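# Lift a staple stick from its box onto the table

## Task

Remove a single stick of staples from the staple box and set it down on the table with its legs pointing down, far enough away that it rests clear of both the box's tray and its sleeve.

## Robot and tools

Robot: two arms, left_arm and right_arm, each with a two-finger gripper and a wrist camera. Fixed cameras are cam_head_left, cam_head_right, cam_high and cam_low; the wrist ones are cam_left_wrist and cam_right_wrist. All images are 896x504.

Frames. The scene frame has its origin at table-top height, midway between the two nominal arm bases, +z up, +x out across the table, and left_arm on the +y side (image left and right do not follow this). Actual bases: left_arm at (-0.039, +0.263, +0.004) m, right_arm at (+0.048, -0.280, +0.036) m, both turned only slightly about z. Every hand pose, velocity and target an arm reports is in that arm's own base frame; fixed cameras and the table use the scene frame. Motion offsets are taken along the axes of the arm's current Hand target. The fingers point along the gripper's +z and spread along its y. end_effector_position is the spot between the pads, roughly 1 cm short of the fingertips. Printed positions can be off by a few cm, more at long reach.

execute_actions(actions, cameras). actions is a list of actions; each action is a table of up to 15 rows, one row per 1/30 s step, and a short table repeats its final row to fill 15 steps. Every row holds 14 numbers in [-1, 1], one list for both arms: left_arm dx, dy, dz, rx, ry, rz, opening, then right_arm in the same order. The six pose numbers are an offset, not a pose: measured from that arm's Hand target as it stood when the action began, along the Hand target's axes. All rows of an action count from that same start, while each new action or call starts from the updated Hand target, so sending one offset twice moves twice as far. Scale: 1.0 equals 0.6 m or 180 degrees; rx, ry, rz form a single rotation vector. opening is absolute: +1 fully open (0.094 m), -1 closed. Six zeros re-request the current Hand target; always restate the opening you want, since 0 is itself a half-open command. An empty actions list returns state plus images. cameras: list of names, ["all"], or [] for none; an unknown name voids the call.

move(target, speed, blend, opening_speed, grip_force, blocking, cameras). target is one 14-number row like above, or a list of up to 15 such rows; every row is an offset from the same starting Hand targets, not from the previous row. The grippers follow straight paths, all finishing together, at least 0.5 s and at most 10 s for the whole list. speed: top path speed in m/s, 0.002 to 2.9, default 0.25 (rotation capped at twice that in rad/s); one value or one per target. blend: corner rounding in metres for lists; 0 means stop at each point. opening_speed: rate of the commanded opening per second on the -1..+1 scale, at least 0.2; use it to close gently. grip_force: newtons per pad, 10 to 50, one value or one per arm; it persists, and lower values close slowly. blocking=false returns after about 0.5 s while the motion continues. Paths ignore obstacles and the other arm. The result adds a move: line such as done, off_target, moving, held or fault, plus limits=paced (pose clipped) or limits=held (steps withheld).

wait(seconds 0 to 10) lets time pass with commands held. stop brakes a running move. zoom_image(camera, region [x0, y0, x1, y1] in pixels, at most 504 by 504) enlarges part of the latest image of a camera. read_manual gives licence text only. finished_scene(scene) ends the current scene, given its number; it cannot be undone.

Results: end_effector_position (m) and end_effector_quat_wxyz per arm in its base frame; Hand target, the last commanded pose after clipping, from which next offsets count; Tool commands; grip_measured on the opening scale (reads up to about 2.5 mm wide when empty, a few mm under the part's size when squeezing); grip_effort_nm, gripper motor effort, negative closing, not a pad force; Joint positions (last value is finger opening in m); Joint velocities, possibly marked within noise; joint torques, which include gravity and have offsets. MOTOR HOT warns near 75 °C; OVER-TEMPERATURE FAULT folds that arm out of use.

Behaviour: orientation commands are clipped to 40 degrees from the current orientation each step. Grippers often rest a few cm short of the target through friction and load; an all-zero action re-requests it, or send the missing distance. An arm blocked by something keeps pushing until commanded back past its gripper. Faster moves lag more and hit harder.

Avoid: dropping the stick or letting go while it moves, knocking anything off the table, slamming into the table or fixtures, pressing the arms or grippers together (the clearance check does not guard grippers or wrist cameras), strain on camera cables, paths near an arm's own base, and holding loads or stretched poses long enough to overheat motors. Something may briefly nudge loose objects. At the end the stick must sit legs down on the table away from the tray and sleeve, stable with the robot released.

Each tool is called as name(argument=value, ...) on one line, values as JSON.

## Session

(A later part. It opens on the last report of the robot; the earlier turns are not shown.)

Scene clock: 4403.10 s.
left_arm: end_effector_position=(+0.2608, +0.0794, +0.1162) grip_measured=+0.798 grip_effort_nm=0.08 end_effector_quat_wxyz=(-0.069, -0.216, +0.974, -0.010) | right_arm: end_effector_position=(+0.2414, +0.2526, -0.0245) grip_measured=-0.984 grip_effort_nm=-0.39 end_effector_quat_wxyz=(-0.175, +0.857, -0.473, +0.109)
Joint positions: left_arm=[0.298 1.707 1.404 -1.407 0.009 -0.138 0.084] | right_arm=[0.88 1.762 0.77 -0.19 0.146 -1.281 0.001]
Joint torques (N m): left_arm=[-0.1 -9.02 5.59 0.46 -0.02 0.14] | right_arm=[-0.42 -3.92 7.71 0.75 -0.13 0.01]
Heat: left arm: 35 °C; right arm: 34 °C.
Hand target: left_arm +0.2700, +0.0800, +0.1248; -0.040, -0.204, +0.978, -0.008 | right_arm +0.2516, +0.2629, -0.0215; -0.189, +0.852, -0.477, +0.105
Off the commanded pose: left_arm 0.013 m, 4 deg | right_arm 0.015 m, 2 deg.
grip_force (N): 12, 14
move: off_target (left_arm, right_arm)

move(target=[0,0,0,0,0,0,0.8, 0,-0.0025,-0.0049,0,0,0,-1], speed=0.03)

Scene clock: 4413.30 s.
left_arm: end_effector_position=(+0.2608, +0.0794, +0.1162) grip_measured=+0.798 grip_effort_nm=0.08 end_effector_quat_wxyz=(-0.069, -0.216, +0.974, -0.010) | right_arm: end_effector_position=(+0.2414, +0.2534, -0.0242) grip_measured=-0.984 grip_effort_nm=-0.39 end_effector_quat_wxyz=(-0.176, +0.857, -0.473, +0.107)
Joint positions: left_arm=[0.298 1.707 1.404 -1.407 0.009 -0.138 0.084] | right_arm=[0.88 1.762 0.772 -0.19 0.143 -1.281 0.001]
Joint torques (N m): left_arm=[-0.13 -9.02 5.59 0.46 -0.01 0.14] | right_arm=[-0.44 -4.51 8.06 0.62 -0.13 0.01]
Heat: left arm: 35 °C; right arm: 36 °C.
Hand target: left_arm +0.2700, +0.0800, +0.1248; -0.040, -0.204, +0.978, -0.008 | right_arm +0.2517, +0.2630, -0.0182; -0.189, +0.852, -0.477, +0.105
Off the commanded pose: left_arm 0.013 m, 4 deg | right_arm 0.015 m, 2 deg.
grip_force (N): 12, 14
move: off_target (left_arm, right_arm)

move(target=[0,0,0,0,0,0,0.8, 0,-0.0021,-0.0045,0,0,0,-1], speed=0.03)

Scene clock: 4417.47 s.
left_arm: end_effector_position=(+0.2608, +0.0794, +0.1162) grip_measured=+0.798 grip_effort_nm=0.08 end_effector_quat_wxyz=(-0.069, -0.216, +0.974, -0.010) | right_arm: end_effector_position=(+0.2414, +0.2534, -0.0242) grip_measured=-0.984 grip_effort_nm=-0.39 end_effector_quat_wxyz=(-0.176, +0.857, -0.473, +0.107)
Joint positions: left_arm=[0.298 1.707 1.404 -1.407 0.009 -0.138 0.084] | right_arm=[0.88 1.762 0.772 -0.19 0.143 -1.281 0.001]
Joint torques (N m): left_arm=[-0.12 -9.02 5.59 0.46 -0.02 0.14] | right_arm=[-0.4 -5.09 8.44 0.5 -0.13 0.01]
Heat: left arm: 35 °C; right arm: 36 °C.
Hand target: left_arm +0.2700, +0.0800, +0.1248; -0.040, -0.204, +0.978, -0.008 | right_arm +0.2517, +0.2630, -0.0152; -0.189, +0.852, -0.477, +0.105
Off the commanded pose: left_arm 0.013 m, 4 deg | right_arm 0.017 m, 2 deg.
grip_force (N): 12, 14
move: off_target (left_arm, right_arm)

move(target=[0,0,0,0,0,0,0.8, 0,-0.0014,-0.0030,0,0,0,-1], speed=0.03)

Scene clock: 4421.70 s.
left_arm: end_effector_position=(+0.2608, +0.0794, +0.1162) grip_measured=+0.798 grip_effort_nm=0.08 end_effector_quat_wxyz=(-0.069, -0.216, +0.974, -0.010) | right_arm: end_effector_position=(+0.2430, +0.2553, -0.0224) grip_measured=-0.984 grip_effort_nm=-0.39 end_effector_quat_wxyz=(-0.179, +0.856, -0.473, +0.108)
Joint positions: left_arm=[0.298 1.707 1.404 -1.407 0.009 -0.138 0.084] | right_arm=[0.88 1.762 0.778 -0.19 0.143 -1.281 0.001]
Joint torques (N m): left_arm=[-0.1 -9.03 5.6 0.46 -0.02 0.14] | right_arm=[-0.43 -5.5 8.18 0.43 -0.13 0.01]
Heat: left arm: 35 °C; right arm: 36 °C.
Hand target: left_arm +0.2700, +0.0800, +0.1248; -0.040, -0.204, +0.978, -0.008 | right_arm +0.2517, +0.2630, -0.0132; -0.189, +0.852, -0.477, +0.105
Off the commanded pose: left_arm 0.013 m, 4 deg | right_arm 0.015 m, 1 deg.
grip_force (N): 12, 14
move: off_target (left_arm, right_arm)

move(target=[0,0,0,0,0,0,0.8, -0.0022,-0.0057,0.0141,0,0,0,-1], speed=0.03, cameras=["cam_right_wrist"])

Scene clock: 4438.77 s.
left_arm: end_effector_position=(+0.2608, +0.0794, +0.1162) grip_measured=+0.798 grip_effort_nm=0.08 end_effector_quat_wxyz=(-0.069, -0.216, +0.974, -0.010) | right_arm: end_effector_position=(+0.2462, +0.2583, -0.0244) grip_measured=-0.984 grip_effort_nm=-0.39 end_effector_quat_wxyz=(-0.177, +0.857, -0.472, +0.108)
Joint positions: left_arm=[0.298 1.707 1.404 -1.407 0.009 -0.138 0.084] | right_arm=[0.879 1.783 0.796 -0.19 0.143 -1.284 0.001]
Joint torques (N m): left_arm=[-0.1 -9.03 5.57 0.46 -0.02 0.14] | right_arm=[-0.53 -4.37 8.17 0.62 -0.13 0]
Heat: left arm: 35 °C; right arm: 35 °C.
Hand target: left_arm +0.2700, +0.0800, +0.1248; -0.040, -0.204, +0.978, -0.008 | right_arm +0.2567, +0.2676, -0.0195; -0.189, +0.852, -0.477, +0.105
Off the commanded pose: left_arm 0.013 m, 4 deg | right_arm 0.015 m, 2 deg.
grip_force (N): 12, 14
move: off_target (left_arm, right_arm)
Images, in order (width x height): cam_right_wrist 896x504.

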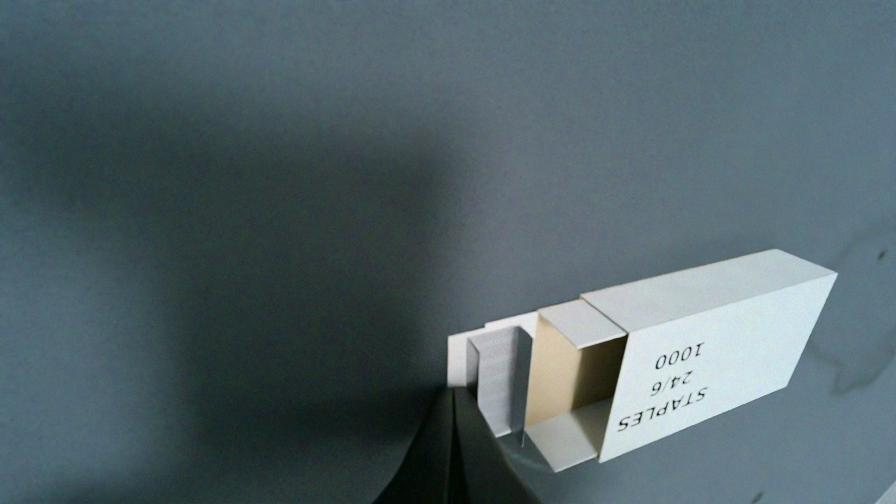

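zoom_image(camera="cam_right_wrist", region=[380, 270, 660, 490])

Scaled by 1.800 from the camera's 896x504 image, which has a finer 1280x720 frame.

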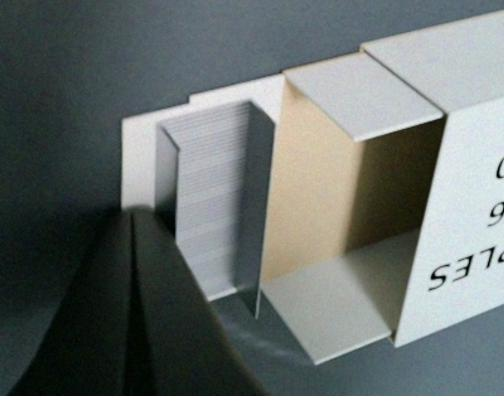

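move(target=[0,0,0,0,0,0,0.8, 0,-0.0059,-0.0009,0,0,0,-1], speed=0.03)

Scene clock: 4454.93 s.
left_arm: end_effector_position=(+0.2608, +0.0794, +0.1162) grip_measured=+0.798 grip_effort_nm=0.08 end_effector_quat_wxyz=(-0.069, -0.216, +0.974, -0.010) | right_arm: end_effector_position=(+0.2507, +0.2624, -0.0201) grip_measured=-0.984 grip_effort_nm=-0.39 end_effector_quat_wxyz=(-0.184, +0.855, -0.472, +0.109)
Joint positions: left_arm=[0.298 1.707 1.404 -1.407 0.009 -0.138 0.084] | right_arm=[0.876 1.783 0.811 -0.19 0.142 -1.286 0.001]
Joint torques (N m): left_arm=[-0.12 -9.03 5.59 0.46 -0.02 0.14] | right_arm=[-0.47 -4.21 8.28 0.55 -0.14 0.01]
Heat: left arm: 35 °C; right arm: 37 °C.
Hand target: left_arm +0.2700, +0.0800, +0.1248; -0.040, -0.204, +0.978, -0.008 | right_arm +0.2592, +0.2692, -0.0175; -0.189, +0.852, -0.477, +0.105
Off the commanded pose: left_arm 0.013 m, 4 deg | right_arm 0.011 m, 1 deg.
grip_force (N): 12, 14
move: off_target (left_arm, right_arm)

execute_actions(actions=[], cameras=["cam_right_wrist"])

zoom_image(camera="cam_right_wrist", region=[380, 270, 660, 490])

Scene clock: 4460.70 s.
left_arm: end_effector_position=(+0.2608, +0.0794, +0.1162) grip_measured=+0.798 grip_effort_nm=0.08 end_effector_quat_wxyz=(-0.069, -0.216, +0.974, -0.010) | right_arm: end_effector_position=(+0.2507, +0.2624, -0.0201) grip_measured=-0.984 grip_effort_nm=-0.39 end_effector_quat_wxyz=(-0.184, +0.855, -0.472, +0.109)
Joint positions: left_arm=[0.298 1.707 1.404 -1.407 0.009 -0.138 0.084] | right_arm=[0.876 1.783 0.811 -0.19 0.142 -1.286 0.001]
Joint velocities: within noise
Joint torques (N m): left_arm=[-0.12 -9.02 5.57 0.46 -0.02 0.14] | right_arm=[-0.5 -4.19 8.25 0.54 -0.14 0]
Heat: left arm: 35 °C; right arm: 37 °C.
Hand target: left_arm +0.2700, +0.0800, +0.1248; -0.040, -0.204, +0.978, -0.008 | right_arm +0.2592, +0.2692, -0.0175; -0.189, +0.852, -0.477, +0.105
Tool commands: left_gripper/opening=+0.8 right_gripper/opening=-1.0
Off the commanded pose: left_arm 0.013 m, 4 deg | right_arm 0.011 m, 1 deg.
grip_force (N): 12, 14
Images, in order (width x height): cam_right_wrist 896x504.

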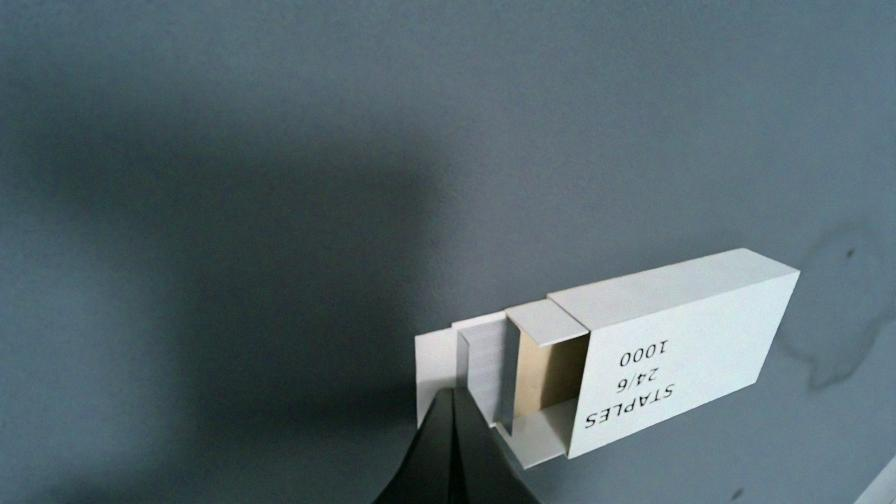

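Scaled by 1.800 from the camera's 896x504 image, which has a finer 1280x720 frame.

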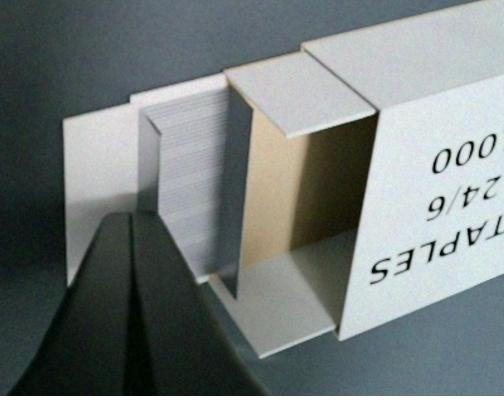

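move(target=[0,0,0,0,0,0,0.8, 0,-0.0035,0.0044,0,0,0,-1], speed=0.03)

Scene clock: 4472.07 s.
left_arm: end_effector_position=(+0.2608, +0.0794, +0.1162) grip_measured=+0.798 grip_effort_nm=0.08 end_effector_quat_wxyz=(-0.069, -0.216, +0.974, -0.010) | right_arm: end_effector_position=(+0.2521, +0.2628, -0.0233) grip_measured=-0.984 grip_effort_nm=-0.39 end_effector_quat_wxyz=(-0.180, +0.856, -0.472, +0.108)
Joint positions: left_arm=[0.298 1.707 1.404 -1.407 0.009 -0.138 0.084] | right_arm=[0.873 1.8 0.821 -0.19 0.14 -1.289 0.001]
Joint torques (N m): left_arm=[-0.12 -9.03 5.57 0.46 -0.02 0.14] | right_arm=[-0.49 -4.53 8.25 0.56 -0.13 0.01]
Heat: left arm: 35 °C; right arm: 36 °C.
Hand target: left_arm +0.2700, +0.0800, +0.1248; -0.040, -0.204, +0.978, -0.008 | right_arm +0.2618, +0.2707, -0.0190; -0.189, +0.852, -0.477, +0.105
Off the commanded pose: left_arm 0.013 m, 4 deg | right_arm 0.013 m, 1 deg.
grip_force (N): 12, 14
move: off_target (left_arm, right_arm)

move(target=[0,0,0,0,0,0,0.8, 0,-0.0045,0.0021,0,0,0,-1], speed=0.03, cameras=["cam_right_wrist"])

zoom_image(camera="cam_right_wrist", region=[380, 270, 660, 490])

Scene clock: 4478.63 s.
left_arm: end_effector_position=(+0.2608, +0.0794, +0.1162) grip_measured=+0.798 grip_effort_nm=0.08 end_effector_quat_wxyz=(-0.069, -0.216, +0.974, -0.010) | right_arm: end_effector_position=(+0.2552, +0.2651, -0.0225) grip_measured=-0.984 grip_effort_nm=-0.38 end_effector_quat_wxyz=(-0.182, +0.856, -0.472, +0.108)
Joint positions: left_arm=[0.298 1.707 1.404 -1.407 0.009 -0.138 0.084] | right_arm=[0.87 1.808 0.833 -0.19 0.139 -1.292 0.001]
Joint torques (N m): left_arm=[-0.12 -9.03 5.59 0.46 -0.02 0.14] | right_arm=[-0.5 -4.59 8.28 0.56 -0.13 0]
Heat: left arm: 35 °C; right arm: 37 °C.
Hand target: left_arm +0.2700, +0.0800, +0.1248; -0.040, -0.204, +0.978, -0.008 | right_arm +0.2643, +0.2723, -0.0190; -0.189, +0.852, -0.477, +0.105
Off the commanded pose: left_arm 0.013 m, 4 deg | right_arm 0.012 m, 1 deg.
grip_force (N): 12, 14
move: off_target (left_arm, right_arm)
Images, in order (width x height): cam_right_wrist 896x504.

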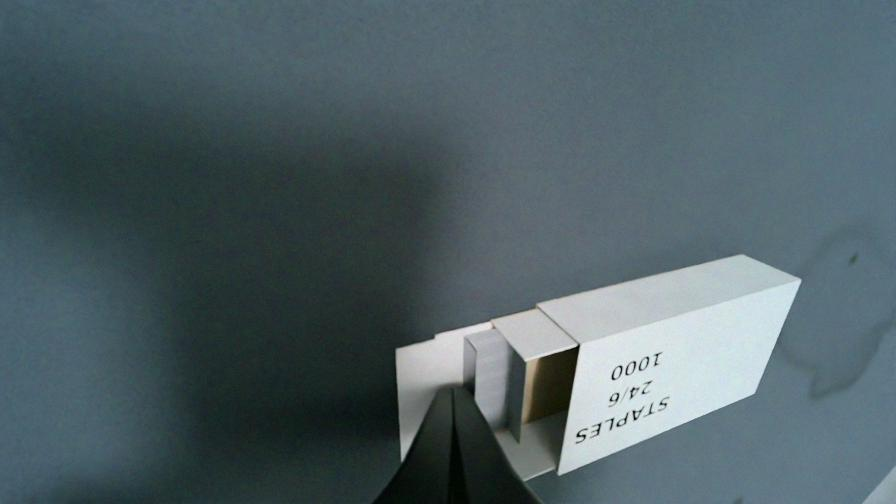

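Scaled by 1.800 from the camera's 896x504 image, which has a finer 1280x720 frame.

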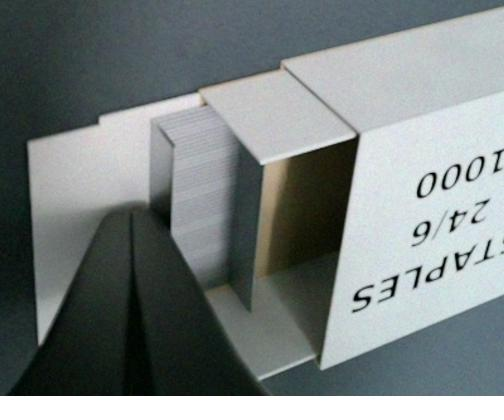

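move(target=[0,0,0,0,0,0,0.8, 0,-0.0045,0.0021,0,0,0,-1], speed=0.03)

move(target=[0,0,0,0,0,0,0.8, 0,-0.0045,0.0021,0,0,0,-1], speed=0.03, cameras=["cam_right_wrist"])

zoom_image(camera="cam_right_wrist", region=[380, 270, 660, 490])

Scene clock: 4507.83 s.
left_arm: end_effector_position=(+0.2608, +0.0794, +0.1162) grip_measured=+0.798 grip_effort_nm=0.08 end_effector_quat_wxyz=(-0.069, -0.216, +0.974, -0.010) | right_arm: end_effector_position=(+0.2581, +0.2673, -0.0222) grip_measured=-0.984 grip_effort_nm=-0.38 end_effector_quat_wxyz=(-0.184, +0.855, -0.472, +0.109)
Joint positions: left_arm=[0.298 1.707 1.404 -1.407 0.009 -0.138 0.084] | right_arm=[0.867 1.817 0.845 -0.19 0.137 -1.295 0.001]
Joint torques (N m): left_arm=[-0.1 -9.03 5.59 0.46 -0.02 0.14] | right_arm=[-0.47 -4.66 8.31 0.53 -0.13 0.01]
Heat: left arm: 35 °C; right arm: 37 °C.
Hand target: left_arm +0.2700, +0.0800, +0.1248; -0.040, -0.204, +0.978, -0.008 | right_arm +0.2669, +0.2739, -0.0190; -0.189, +0.852, -0.477, +0.105
Off the commanded pose: left_arm 0.013 m, 4 deg | right_arm 0.011 m, 1 deg.
grip_force (N): 12, 14
move: off_target (left_arm, right_arm)

Scene clock: 4508.83 s.
left_arm: end_effector_position=(+0.2608, +0.0794, +0.1162) grip_measured=+0.798 grip_effort_nm=0.08 end_effector_quat_wxyz=(-0.069, -0.216, +0.974, -0.010) | right_arm: end_effector_position=(+0.2612, +0.2692, -0.0220) grip_measured=-0.984 grip_effort_nm=-0.39 end_effector_quat_wxyz=(-0.185, +0.855, -0.473, +0.109)
Joint positions: left_arm=[0.298 1.707 1.404 -1.407 0.009 -0.138 0.084] | right_arm=[0.863 1.826 0.857 -0.19 0.137 -1.297 0.001]
Joint torques (N m): left_arm=[-0.1 -9.03 5.59 0.46 -0.02 0.14] | right_arm=[-0.51 -4.71 8.32 0.52 -0.14 0.01]
Heat: left arm: 35 °C; right arm: 37 °C.
Hand target: left_arm +0.2700, +0.0800, +0.1248; -0.040, -0.204, +0.978, -0.008 | right_arm +0.2694, +0.2754, -0.0190; -0.189, +0.852, -0.477, +0.105
Off the commanded pose: left_arm 0.013 m, 4 deg | right_arm 0.011 m, 1 deg.
grip_force (N): 12, 14
move: off_target (left_arm, right_arm)
Images, in order (width x height): cam_right_wrist 896x504.

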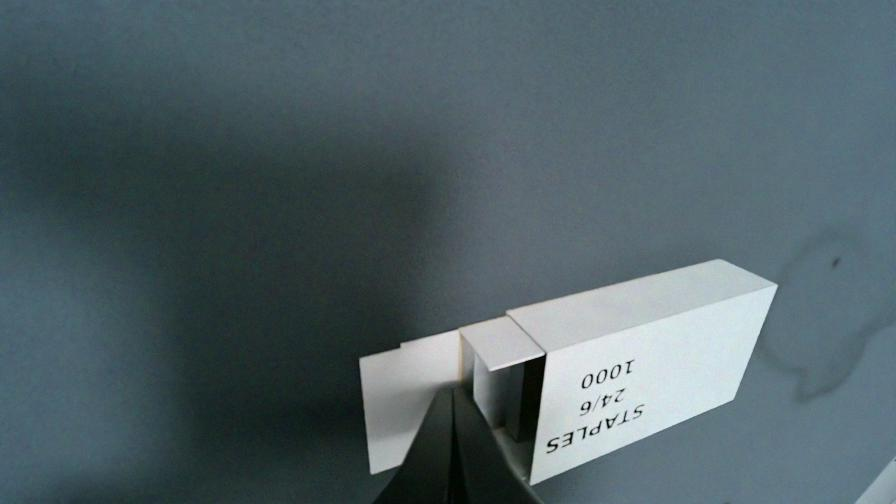

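Scaled by 1.800 from the camera's 896x504 image, which has a finer 1280x720 frame.

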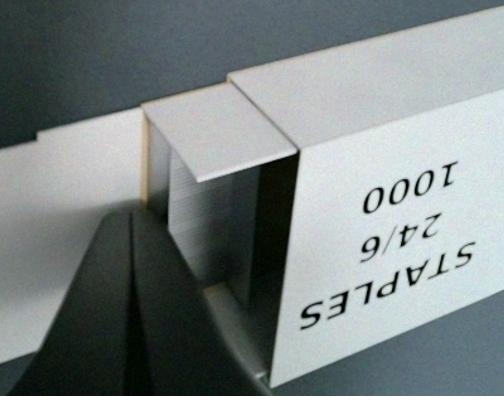

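move(target=[0,0,0,0,0,0,0.8, 0,-0.0045,0.0021,0,0,0,-1], speed=0.03)

move(target=[0,0,0,0,0,0,0.8, 0,-0.0045,0.0021,0,0,0,-1], speed=0.03, cameras=["cam_right_wrist", "cam_low", "cam_high"])

zoom_image(camera="cam_right_wrist", region=[330, 270, 610, 490])

Scene clock: 4524.17 s.
left_arm: end_effector_position=(+0.2608, +0.0794, +0.1162) grip_measured=+0.798 grip_effort_nm=0.08 end_effector_quat_wxyz=(-0.069, -0.216, +0.974, -0.010) | right_arm: end_effector_position=(+0.2639, +0.2719, -0.0212) grip_measured=-0.984 grip_effort_nm=-0.39 end_effector_quat_wxyz=(-0.187, +0.855, -0.472, +0.109)
Joint positions: left_arm=[0.298 1.707 1.404 -1.407 0.009 -0.138 0.084] | right_arm=[0.862 1.834 0.87 -0.19 0.136 -1.3 0.001]
Joint torques (N m): left_arm=[-0.1 -9.03 5.59 0.45 -0.02 0.13] | right_arm=[-0.53 -4.78 8.35 0.5 -0.15 0]
Heat: left arm: 35 °C; right arm: 37 °C.
Hand target: left_arm +0.2700, +0.0800, +0.1248; -0.040, -0.204, +0.978, -0.008 | right_arm +0.2720, +0.2770, -0.0190; -0.189, +0.852, -0.477, +0.105
Off the commanded pose: left_arm 0.013 m, 4 deg | right_arm 0.010 m, 1 deg.
grip_force (N): 12, 14
move: off_target (left_arm)

Scene clock: 4525.17 s.
left_arm: end_effector_position=(+0.2608, +0.0794, +0.1162) grip_measured=+0.798 grip_effort_nm=0.08 end_effector_quat_wxyz=(-0.069, -0.216, +0.974, -0.010) | right_arm: end_effector_position=(+0.2669, +0.2739, -0.0210) grip_measured=-0.984 grip_effort_nm=-0.39 end_effector_quat_wxyz=(-0.188, +0.855, -0.472, +0.110)
Joint positions: left_arm=[0.298 1.707 1.404 -1.407 0.009 -0.138 0.084] | right_arm=[0.859 1.843 0.882 -0.19 0.134 -1.303 0.001]
Joint torques (N m): left_arm=[-0.12 -9.05 5.59 0.46 -0.01 0.14] | right_arm=[-0.47 -4.85 8.36 0.46 -0.14 0]
Heat: left arm: 35 °C; right arm: 37 °C.
Hand target: left_arm +0.2700, +0.0800, +0.1248; -0.040, -0.204, +0.978, -0.008 | right_arm +0.2745, +0.2785, -0.0190; -0.189, +0.852, -0.477, +0.105
Off the commanded pose: left_arm 0.013 m, 4 deg | right_arm 0.009 m, 1 deg.
grip_force (N): 12, 14
move: off_target (left_arm)
Images, in order (width x height): cam_high 896x504, cam_low 896x504, cam_right_wrist 896x504.

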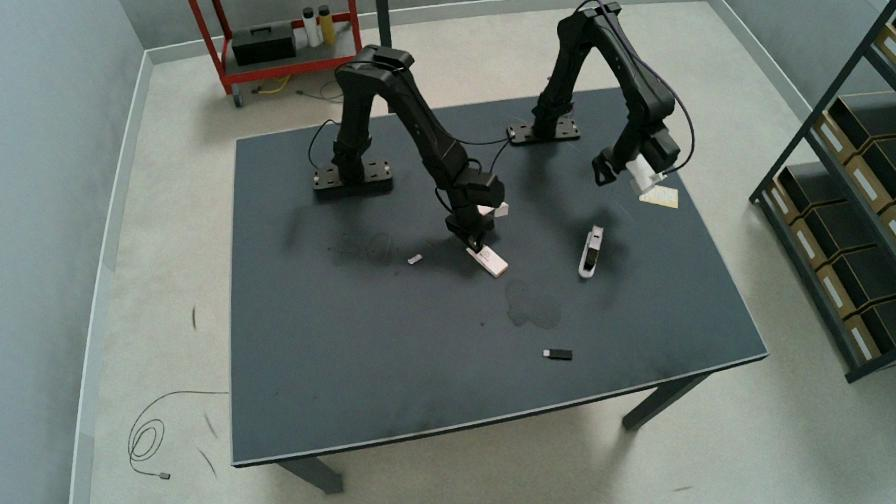

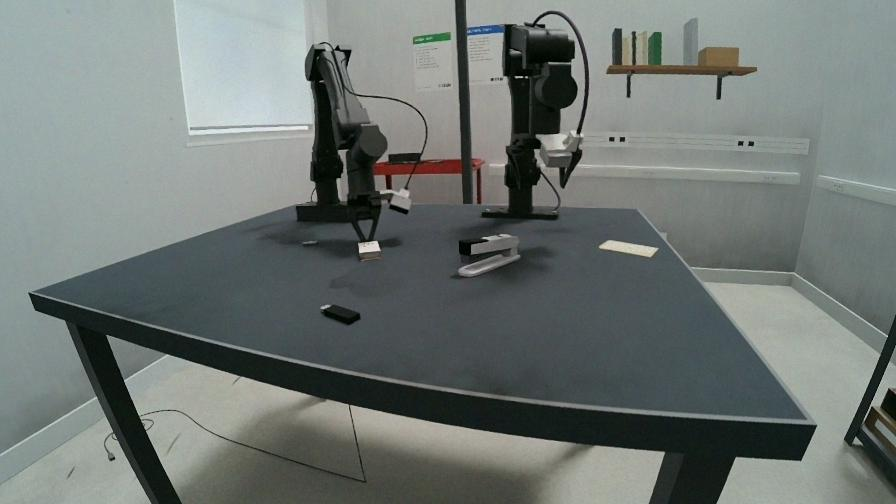

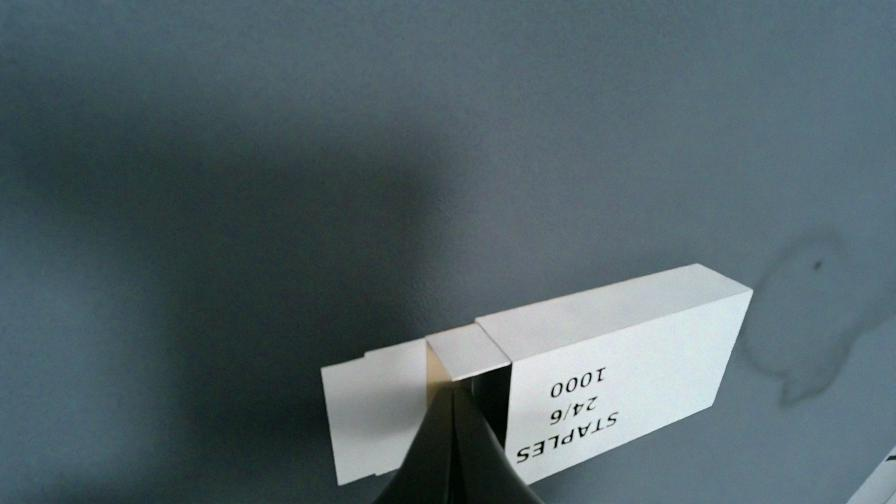

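Scaled by 1.800 from the camera's 896x504 image, which has a finer 1280x720 frame.

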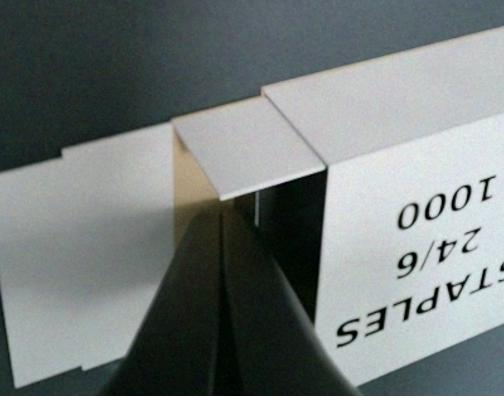

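move(target=[0,0,0,0,0,0,0.8, 0,0.0293,-0.0356,0,0,0,-1], speed=0.05, cameras=["cam_right_wrist"])

Scene clock: 4540.37 s.
left_arm: end_effector_position=(+0.2608, +0.0794, +0.1162) grip_measured=+0.798 grip_effort_nm=0.08 end_effector_quat_wxyz=(-0.069, -0.216, +0.974, -0.010) | right_arm: end_effector_position=(+0.2643, +0.2710, -0.0107) grip_measured=-0.984 grip_effort_nm=-0.39 end_effector_quat_wxyz=(-0.196, +0.851, -0.475, +0.110)
Joint positions: left_arm=[0.298 1.707 1.404 -1.407 0.009 -0.138 0.084] | right_arm=[0.859 1.795 0.864 -0.204 0.134 -1.294 0.001]
Joint torques (N m): left_arm=[-0.1 -9.03 5.59 0.46 -0.02 0.14] | right_arm=[0.54 -8.65 3.97 0.34 -0.02 0.14]
Heat: left arm: 35 °C; right arm: 39 °C.
Hand target: left_arm +0.2700, +0.0800, +0.1248; -0.040, -0.204, +0.978, -0.008 | right_arm +0.2532, +0.2655, -0.0071; -0.189, +0.852, -0.477, +0.105
Off the commanded pose: left_arm 0.013 m, 4 deg | right_arm 0.013 m, 1 deg.
grip_force (N): 12, 14
move: off_target (left_arm, right_arm)
Images, in order (width x height): cam_right_wrist 896x504.

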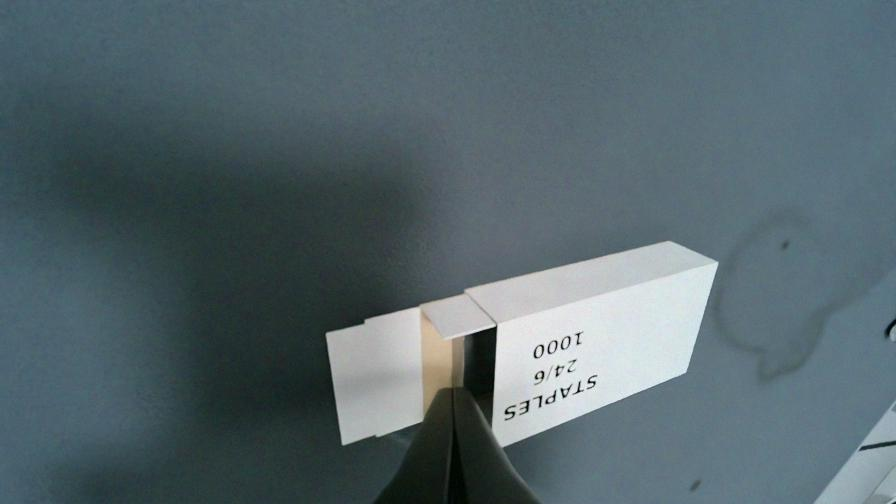

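move(target=[0,0,0,0,0,0,0.8, 0,0.0,-0.0907,0,0,0,-1], speed=0.08, cameras=["cam_right_wrist"])

Scene clock: 4549.07 s.
left_arm: end_effector_position=(+0.2608, +0.0794, +0.1162) grip_measured=+0.798 grip_effort_nm=0.08 end_effector_quat_wxyz=(-0.069, -0.216, +0.974, -0.010) | right_arm: end_effector_position=(+0.2389, +0.2563, +0.0348) grip_measured=-0.984 grip_effort_nm=-0.39 end_effector_quat_wxyz=(-0.189, +0.853, -0.475, +0.103)
Joint positions: left_arm=[0.298 1.707 1.404 -1.407 0.009 -0.138 0.084] | right_arm=[0.886 1.599 0.864 -0.421 0.134 -1.268 0.001]
Joint torques (N m): left_arm=[-0.12 -9.02 5.6 0.46 -0.01 0.14] | right_arm=[0.44 -7.21 5.96 0.32 0.11 0.13]
Heat: left arm: 35 °C; right arm: 37 °C.
Hand target: left_arm +0.2700, +0.0800, +0.1248; -0.040, -0.204, +0.978, -0.008 | right_arm +0.2337, +0.2535, +0.0423; -0.189, +0.852, -0.477, +0.105
Off the commanded pose: left_arm 0.013 m, 4 deg | right_arm 0.010 m, 0 deg.
grip_force (N): 12, 14
move: off_target (left_arm)
Images, in order (width x height): cam_right_wrist 896x504.

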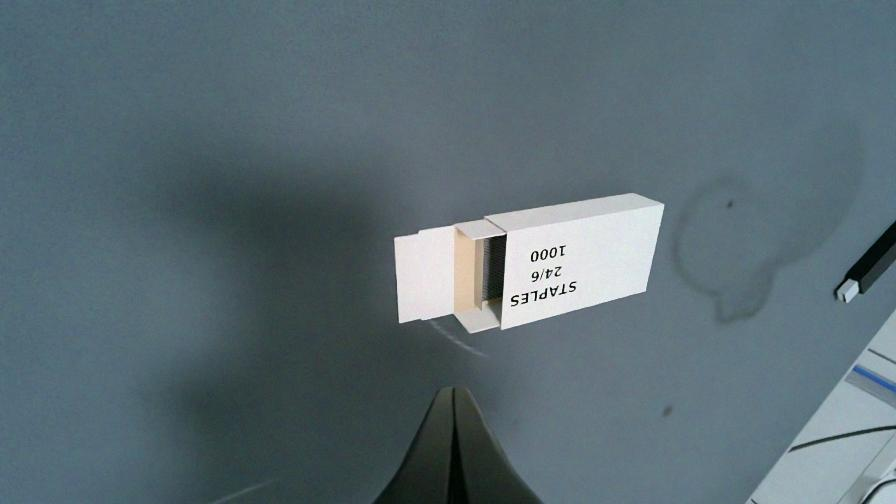

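zoom_image(camera="cam_right_wrist", region=[380, 180, 680, 350])

Scaled by 1.680 from the camera's 896x504 image, which has a finer 1280x720 frame.

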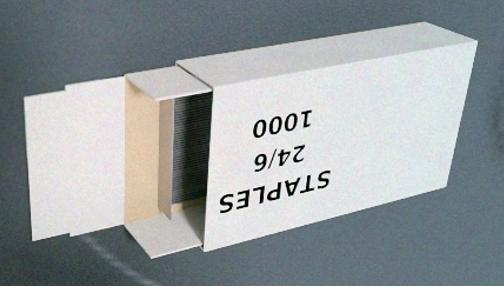

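move(target=[0,0,0,0,0,0,0.8, 0,-0.0352,-0.0755,0,0,0,-1], speed=0.15, cameras=["cam_high", "cam_low", "cam_right_wrist"])

zoom_image(camera="cam_high", region=[380, 220, 540, 310])

zoom_image(camera="cam_low", region=[270, 210, 430, 290])

Scene clock: 4568.70 s.
left_arm: end_effector_position=(+0.2608, +0.0794, +0.1162) grip_measured=+0.798 grip_effort_nm=0.08 end_effector_quat_wxyz=(-0.069, -0.216, +0.974, -0.010) | right_arm: end_effector_position=(+0.2320, +0.2479, +0.0732) grip_measured=-0.984 grip_effort_nm=-0.39 end_effector_quat_wxyz=(-0.173, +0.857, -0.476, +0.100)
Joint positions: left_arm=[0.298 1.707 1.404 -1.407 0.009 -0.138 0.084] | right_arm=[0.886 1.519 0.965 -0.635 0.134 -1.268 0.001]
Joint torques (N m): left_arm=[-0.12 -9.03 5.6 0.46 -0.01 0.14] | right_arm=[0.44 -6.34 9.29 0.29 0.11 0.13]
Heat: left arm: 35 °C; right arm: 37 °C.
Hand target: left_arm +0.2700, +0.0800, +0.1248; -0.040, -0.204, +0.978, -0.008 | right_arm +0.2337, +0.2535, +0.0923; -0.189, +0.852, -0.477, +0.105
Off the commanded pose: left_arm 0.013 m, 4 deg | right_arm 0.020 m, 2 deg.
grip_force (N): 12, 14
move: off_target (left_arm, right_arm)
Images, in order (width x height): cam_high 896x504, cam_low 896x504, cam_right_wrist 896x504.

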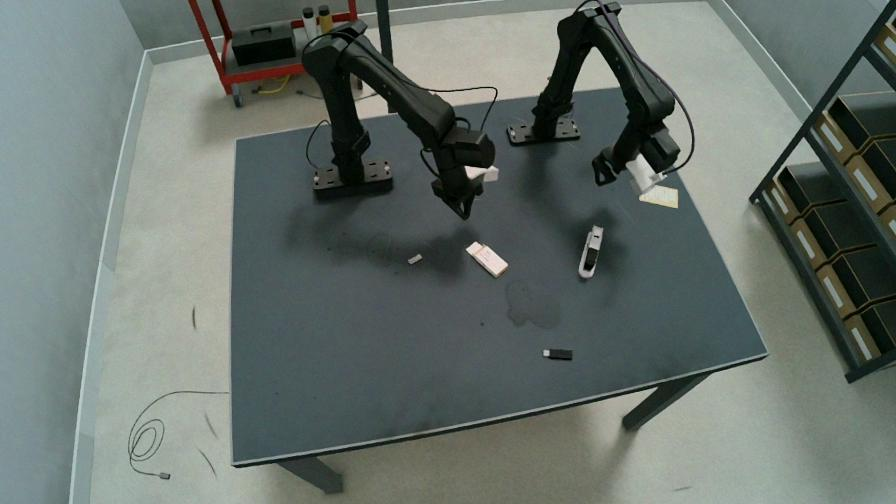

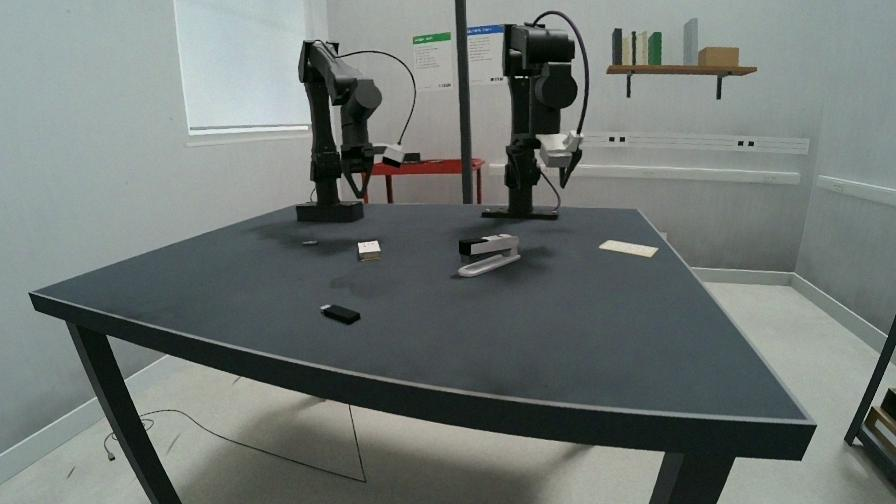

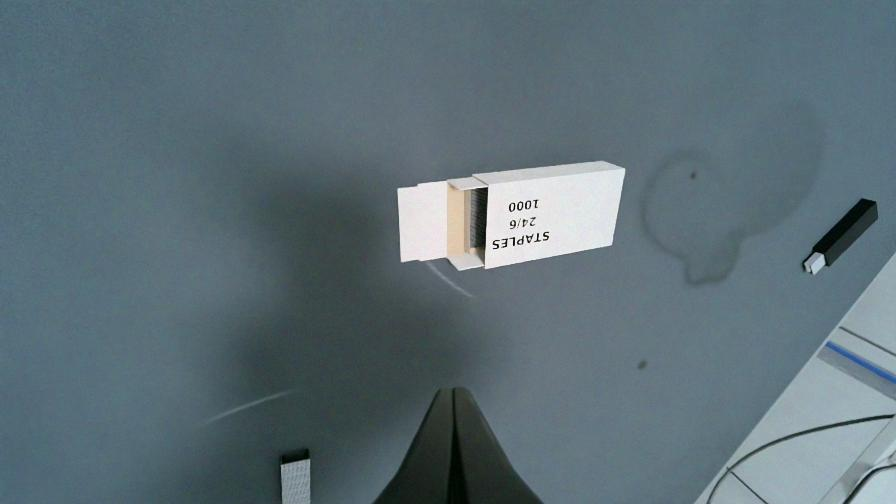

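Scaled by 3.150 from the camera's 896x504 image, which has a finer 1280x720 frame.

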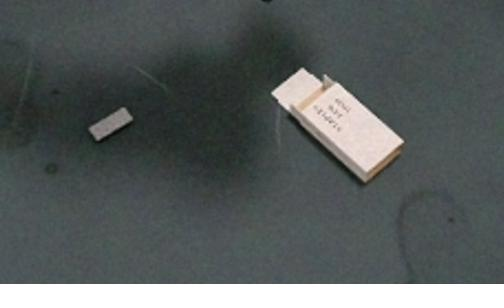

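Scaled by 3.150 from the camera's 896x504 image, which has a finer 1280x720 frame.

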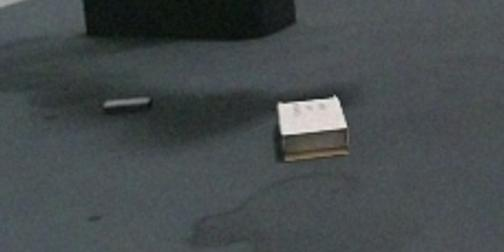

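zoom_image(camera="cam_right_wrist", region=[240, 420, 380, 504])

zoom_image(camera="cam_right_wrist", region=[380, 150, 640, 290])

Scaled by 3.600 from the camera's 896x504 image, which has a finer 1280x720 frame.

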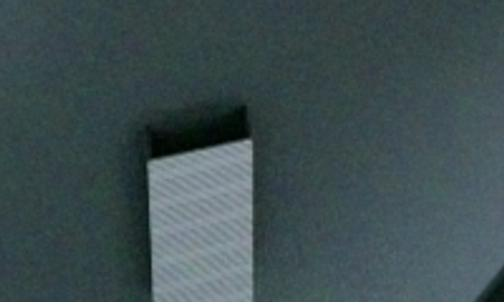

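Scaled by 1.938 from the camera's 896x504 image, which has a finer 1280x720 frame.

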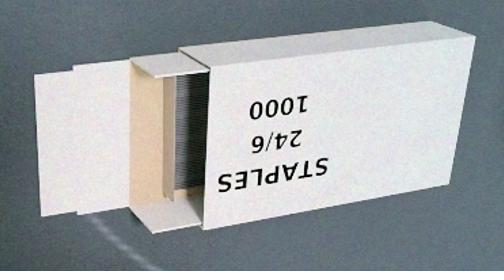

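finished_scene(scene=2)

The scene is finished: the task was done.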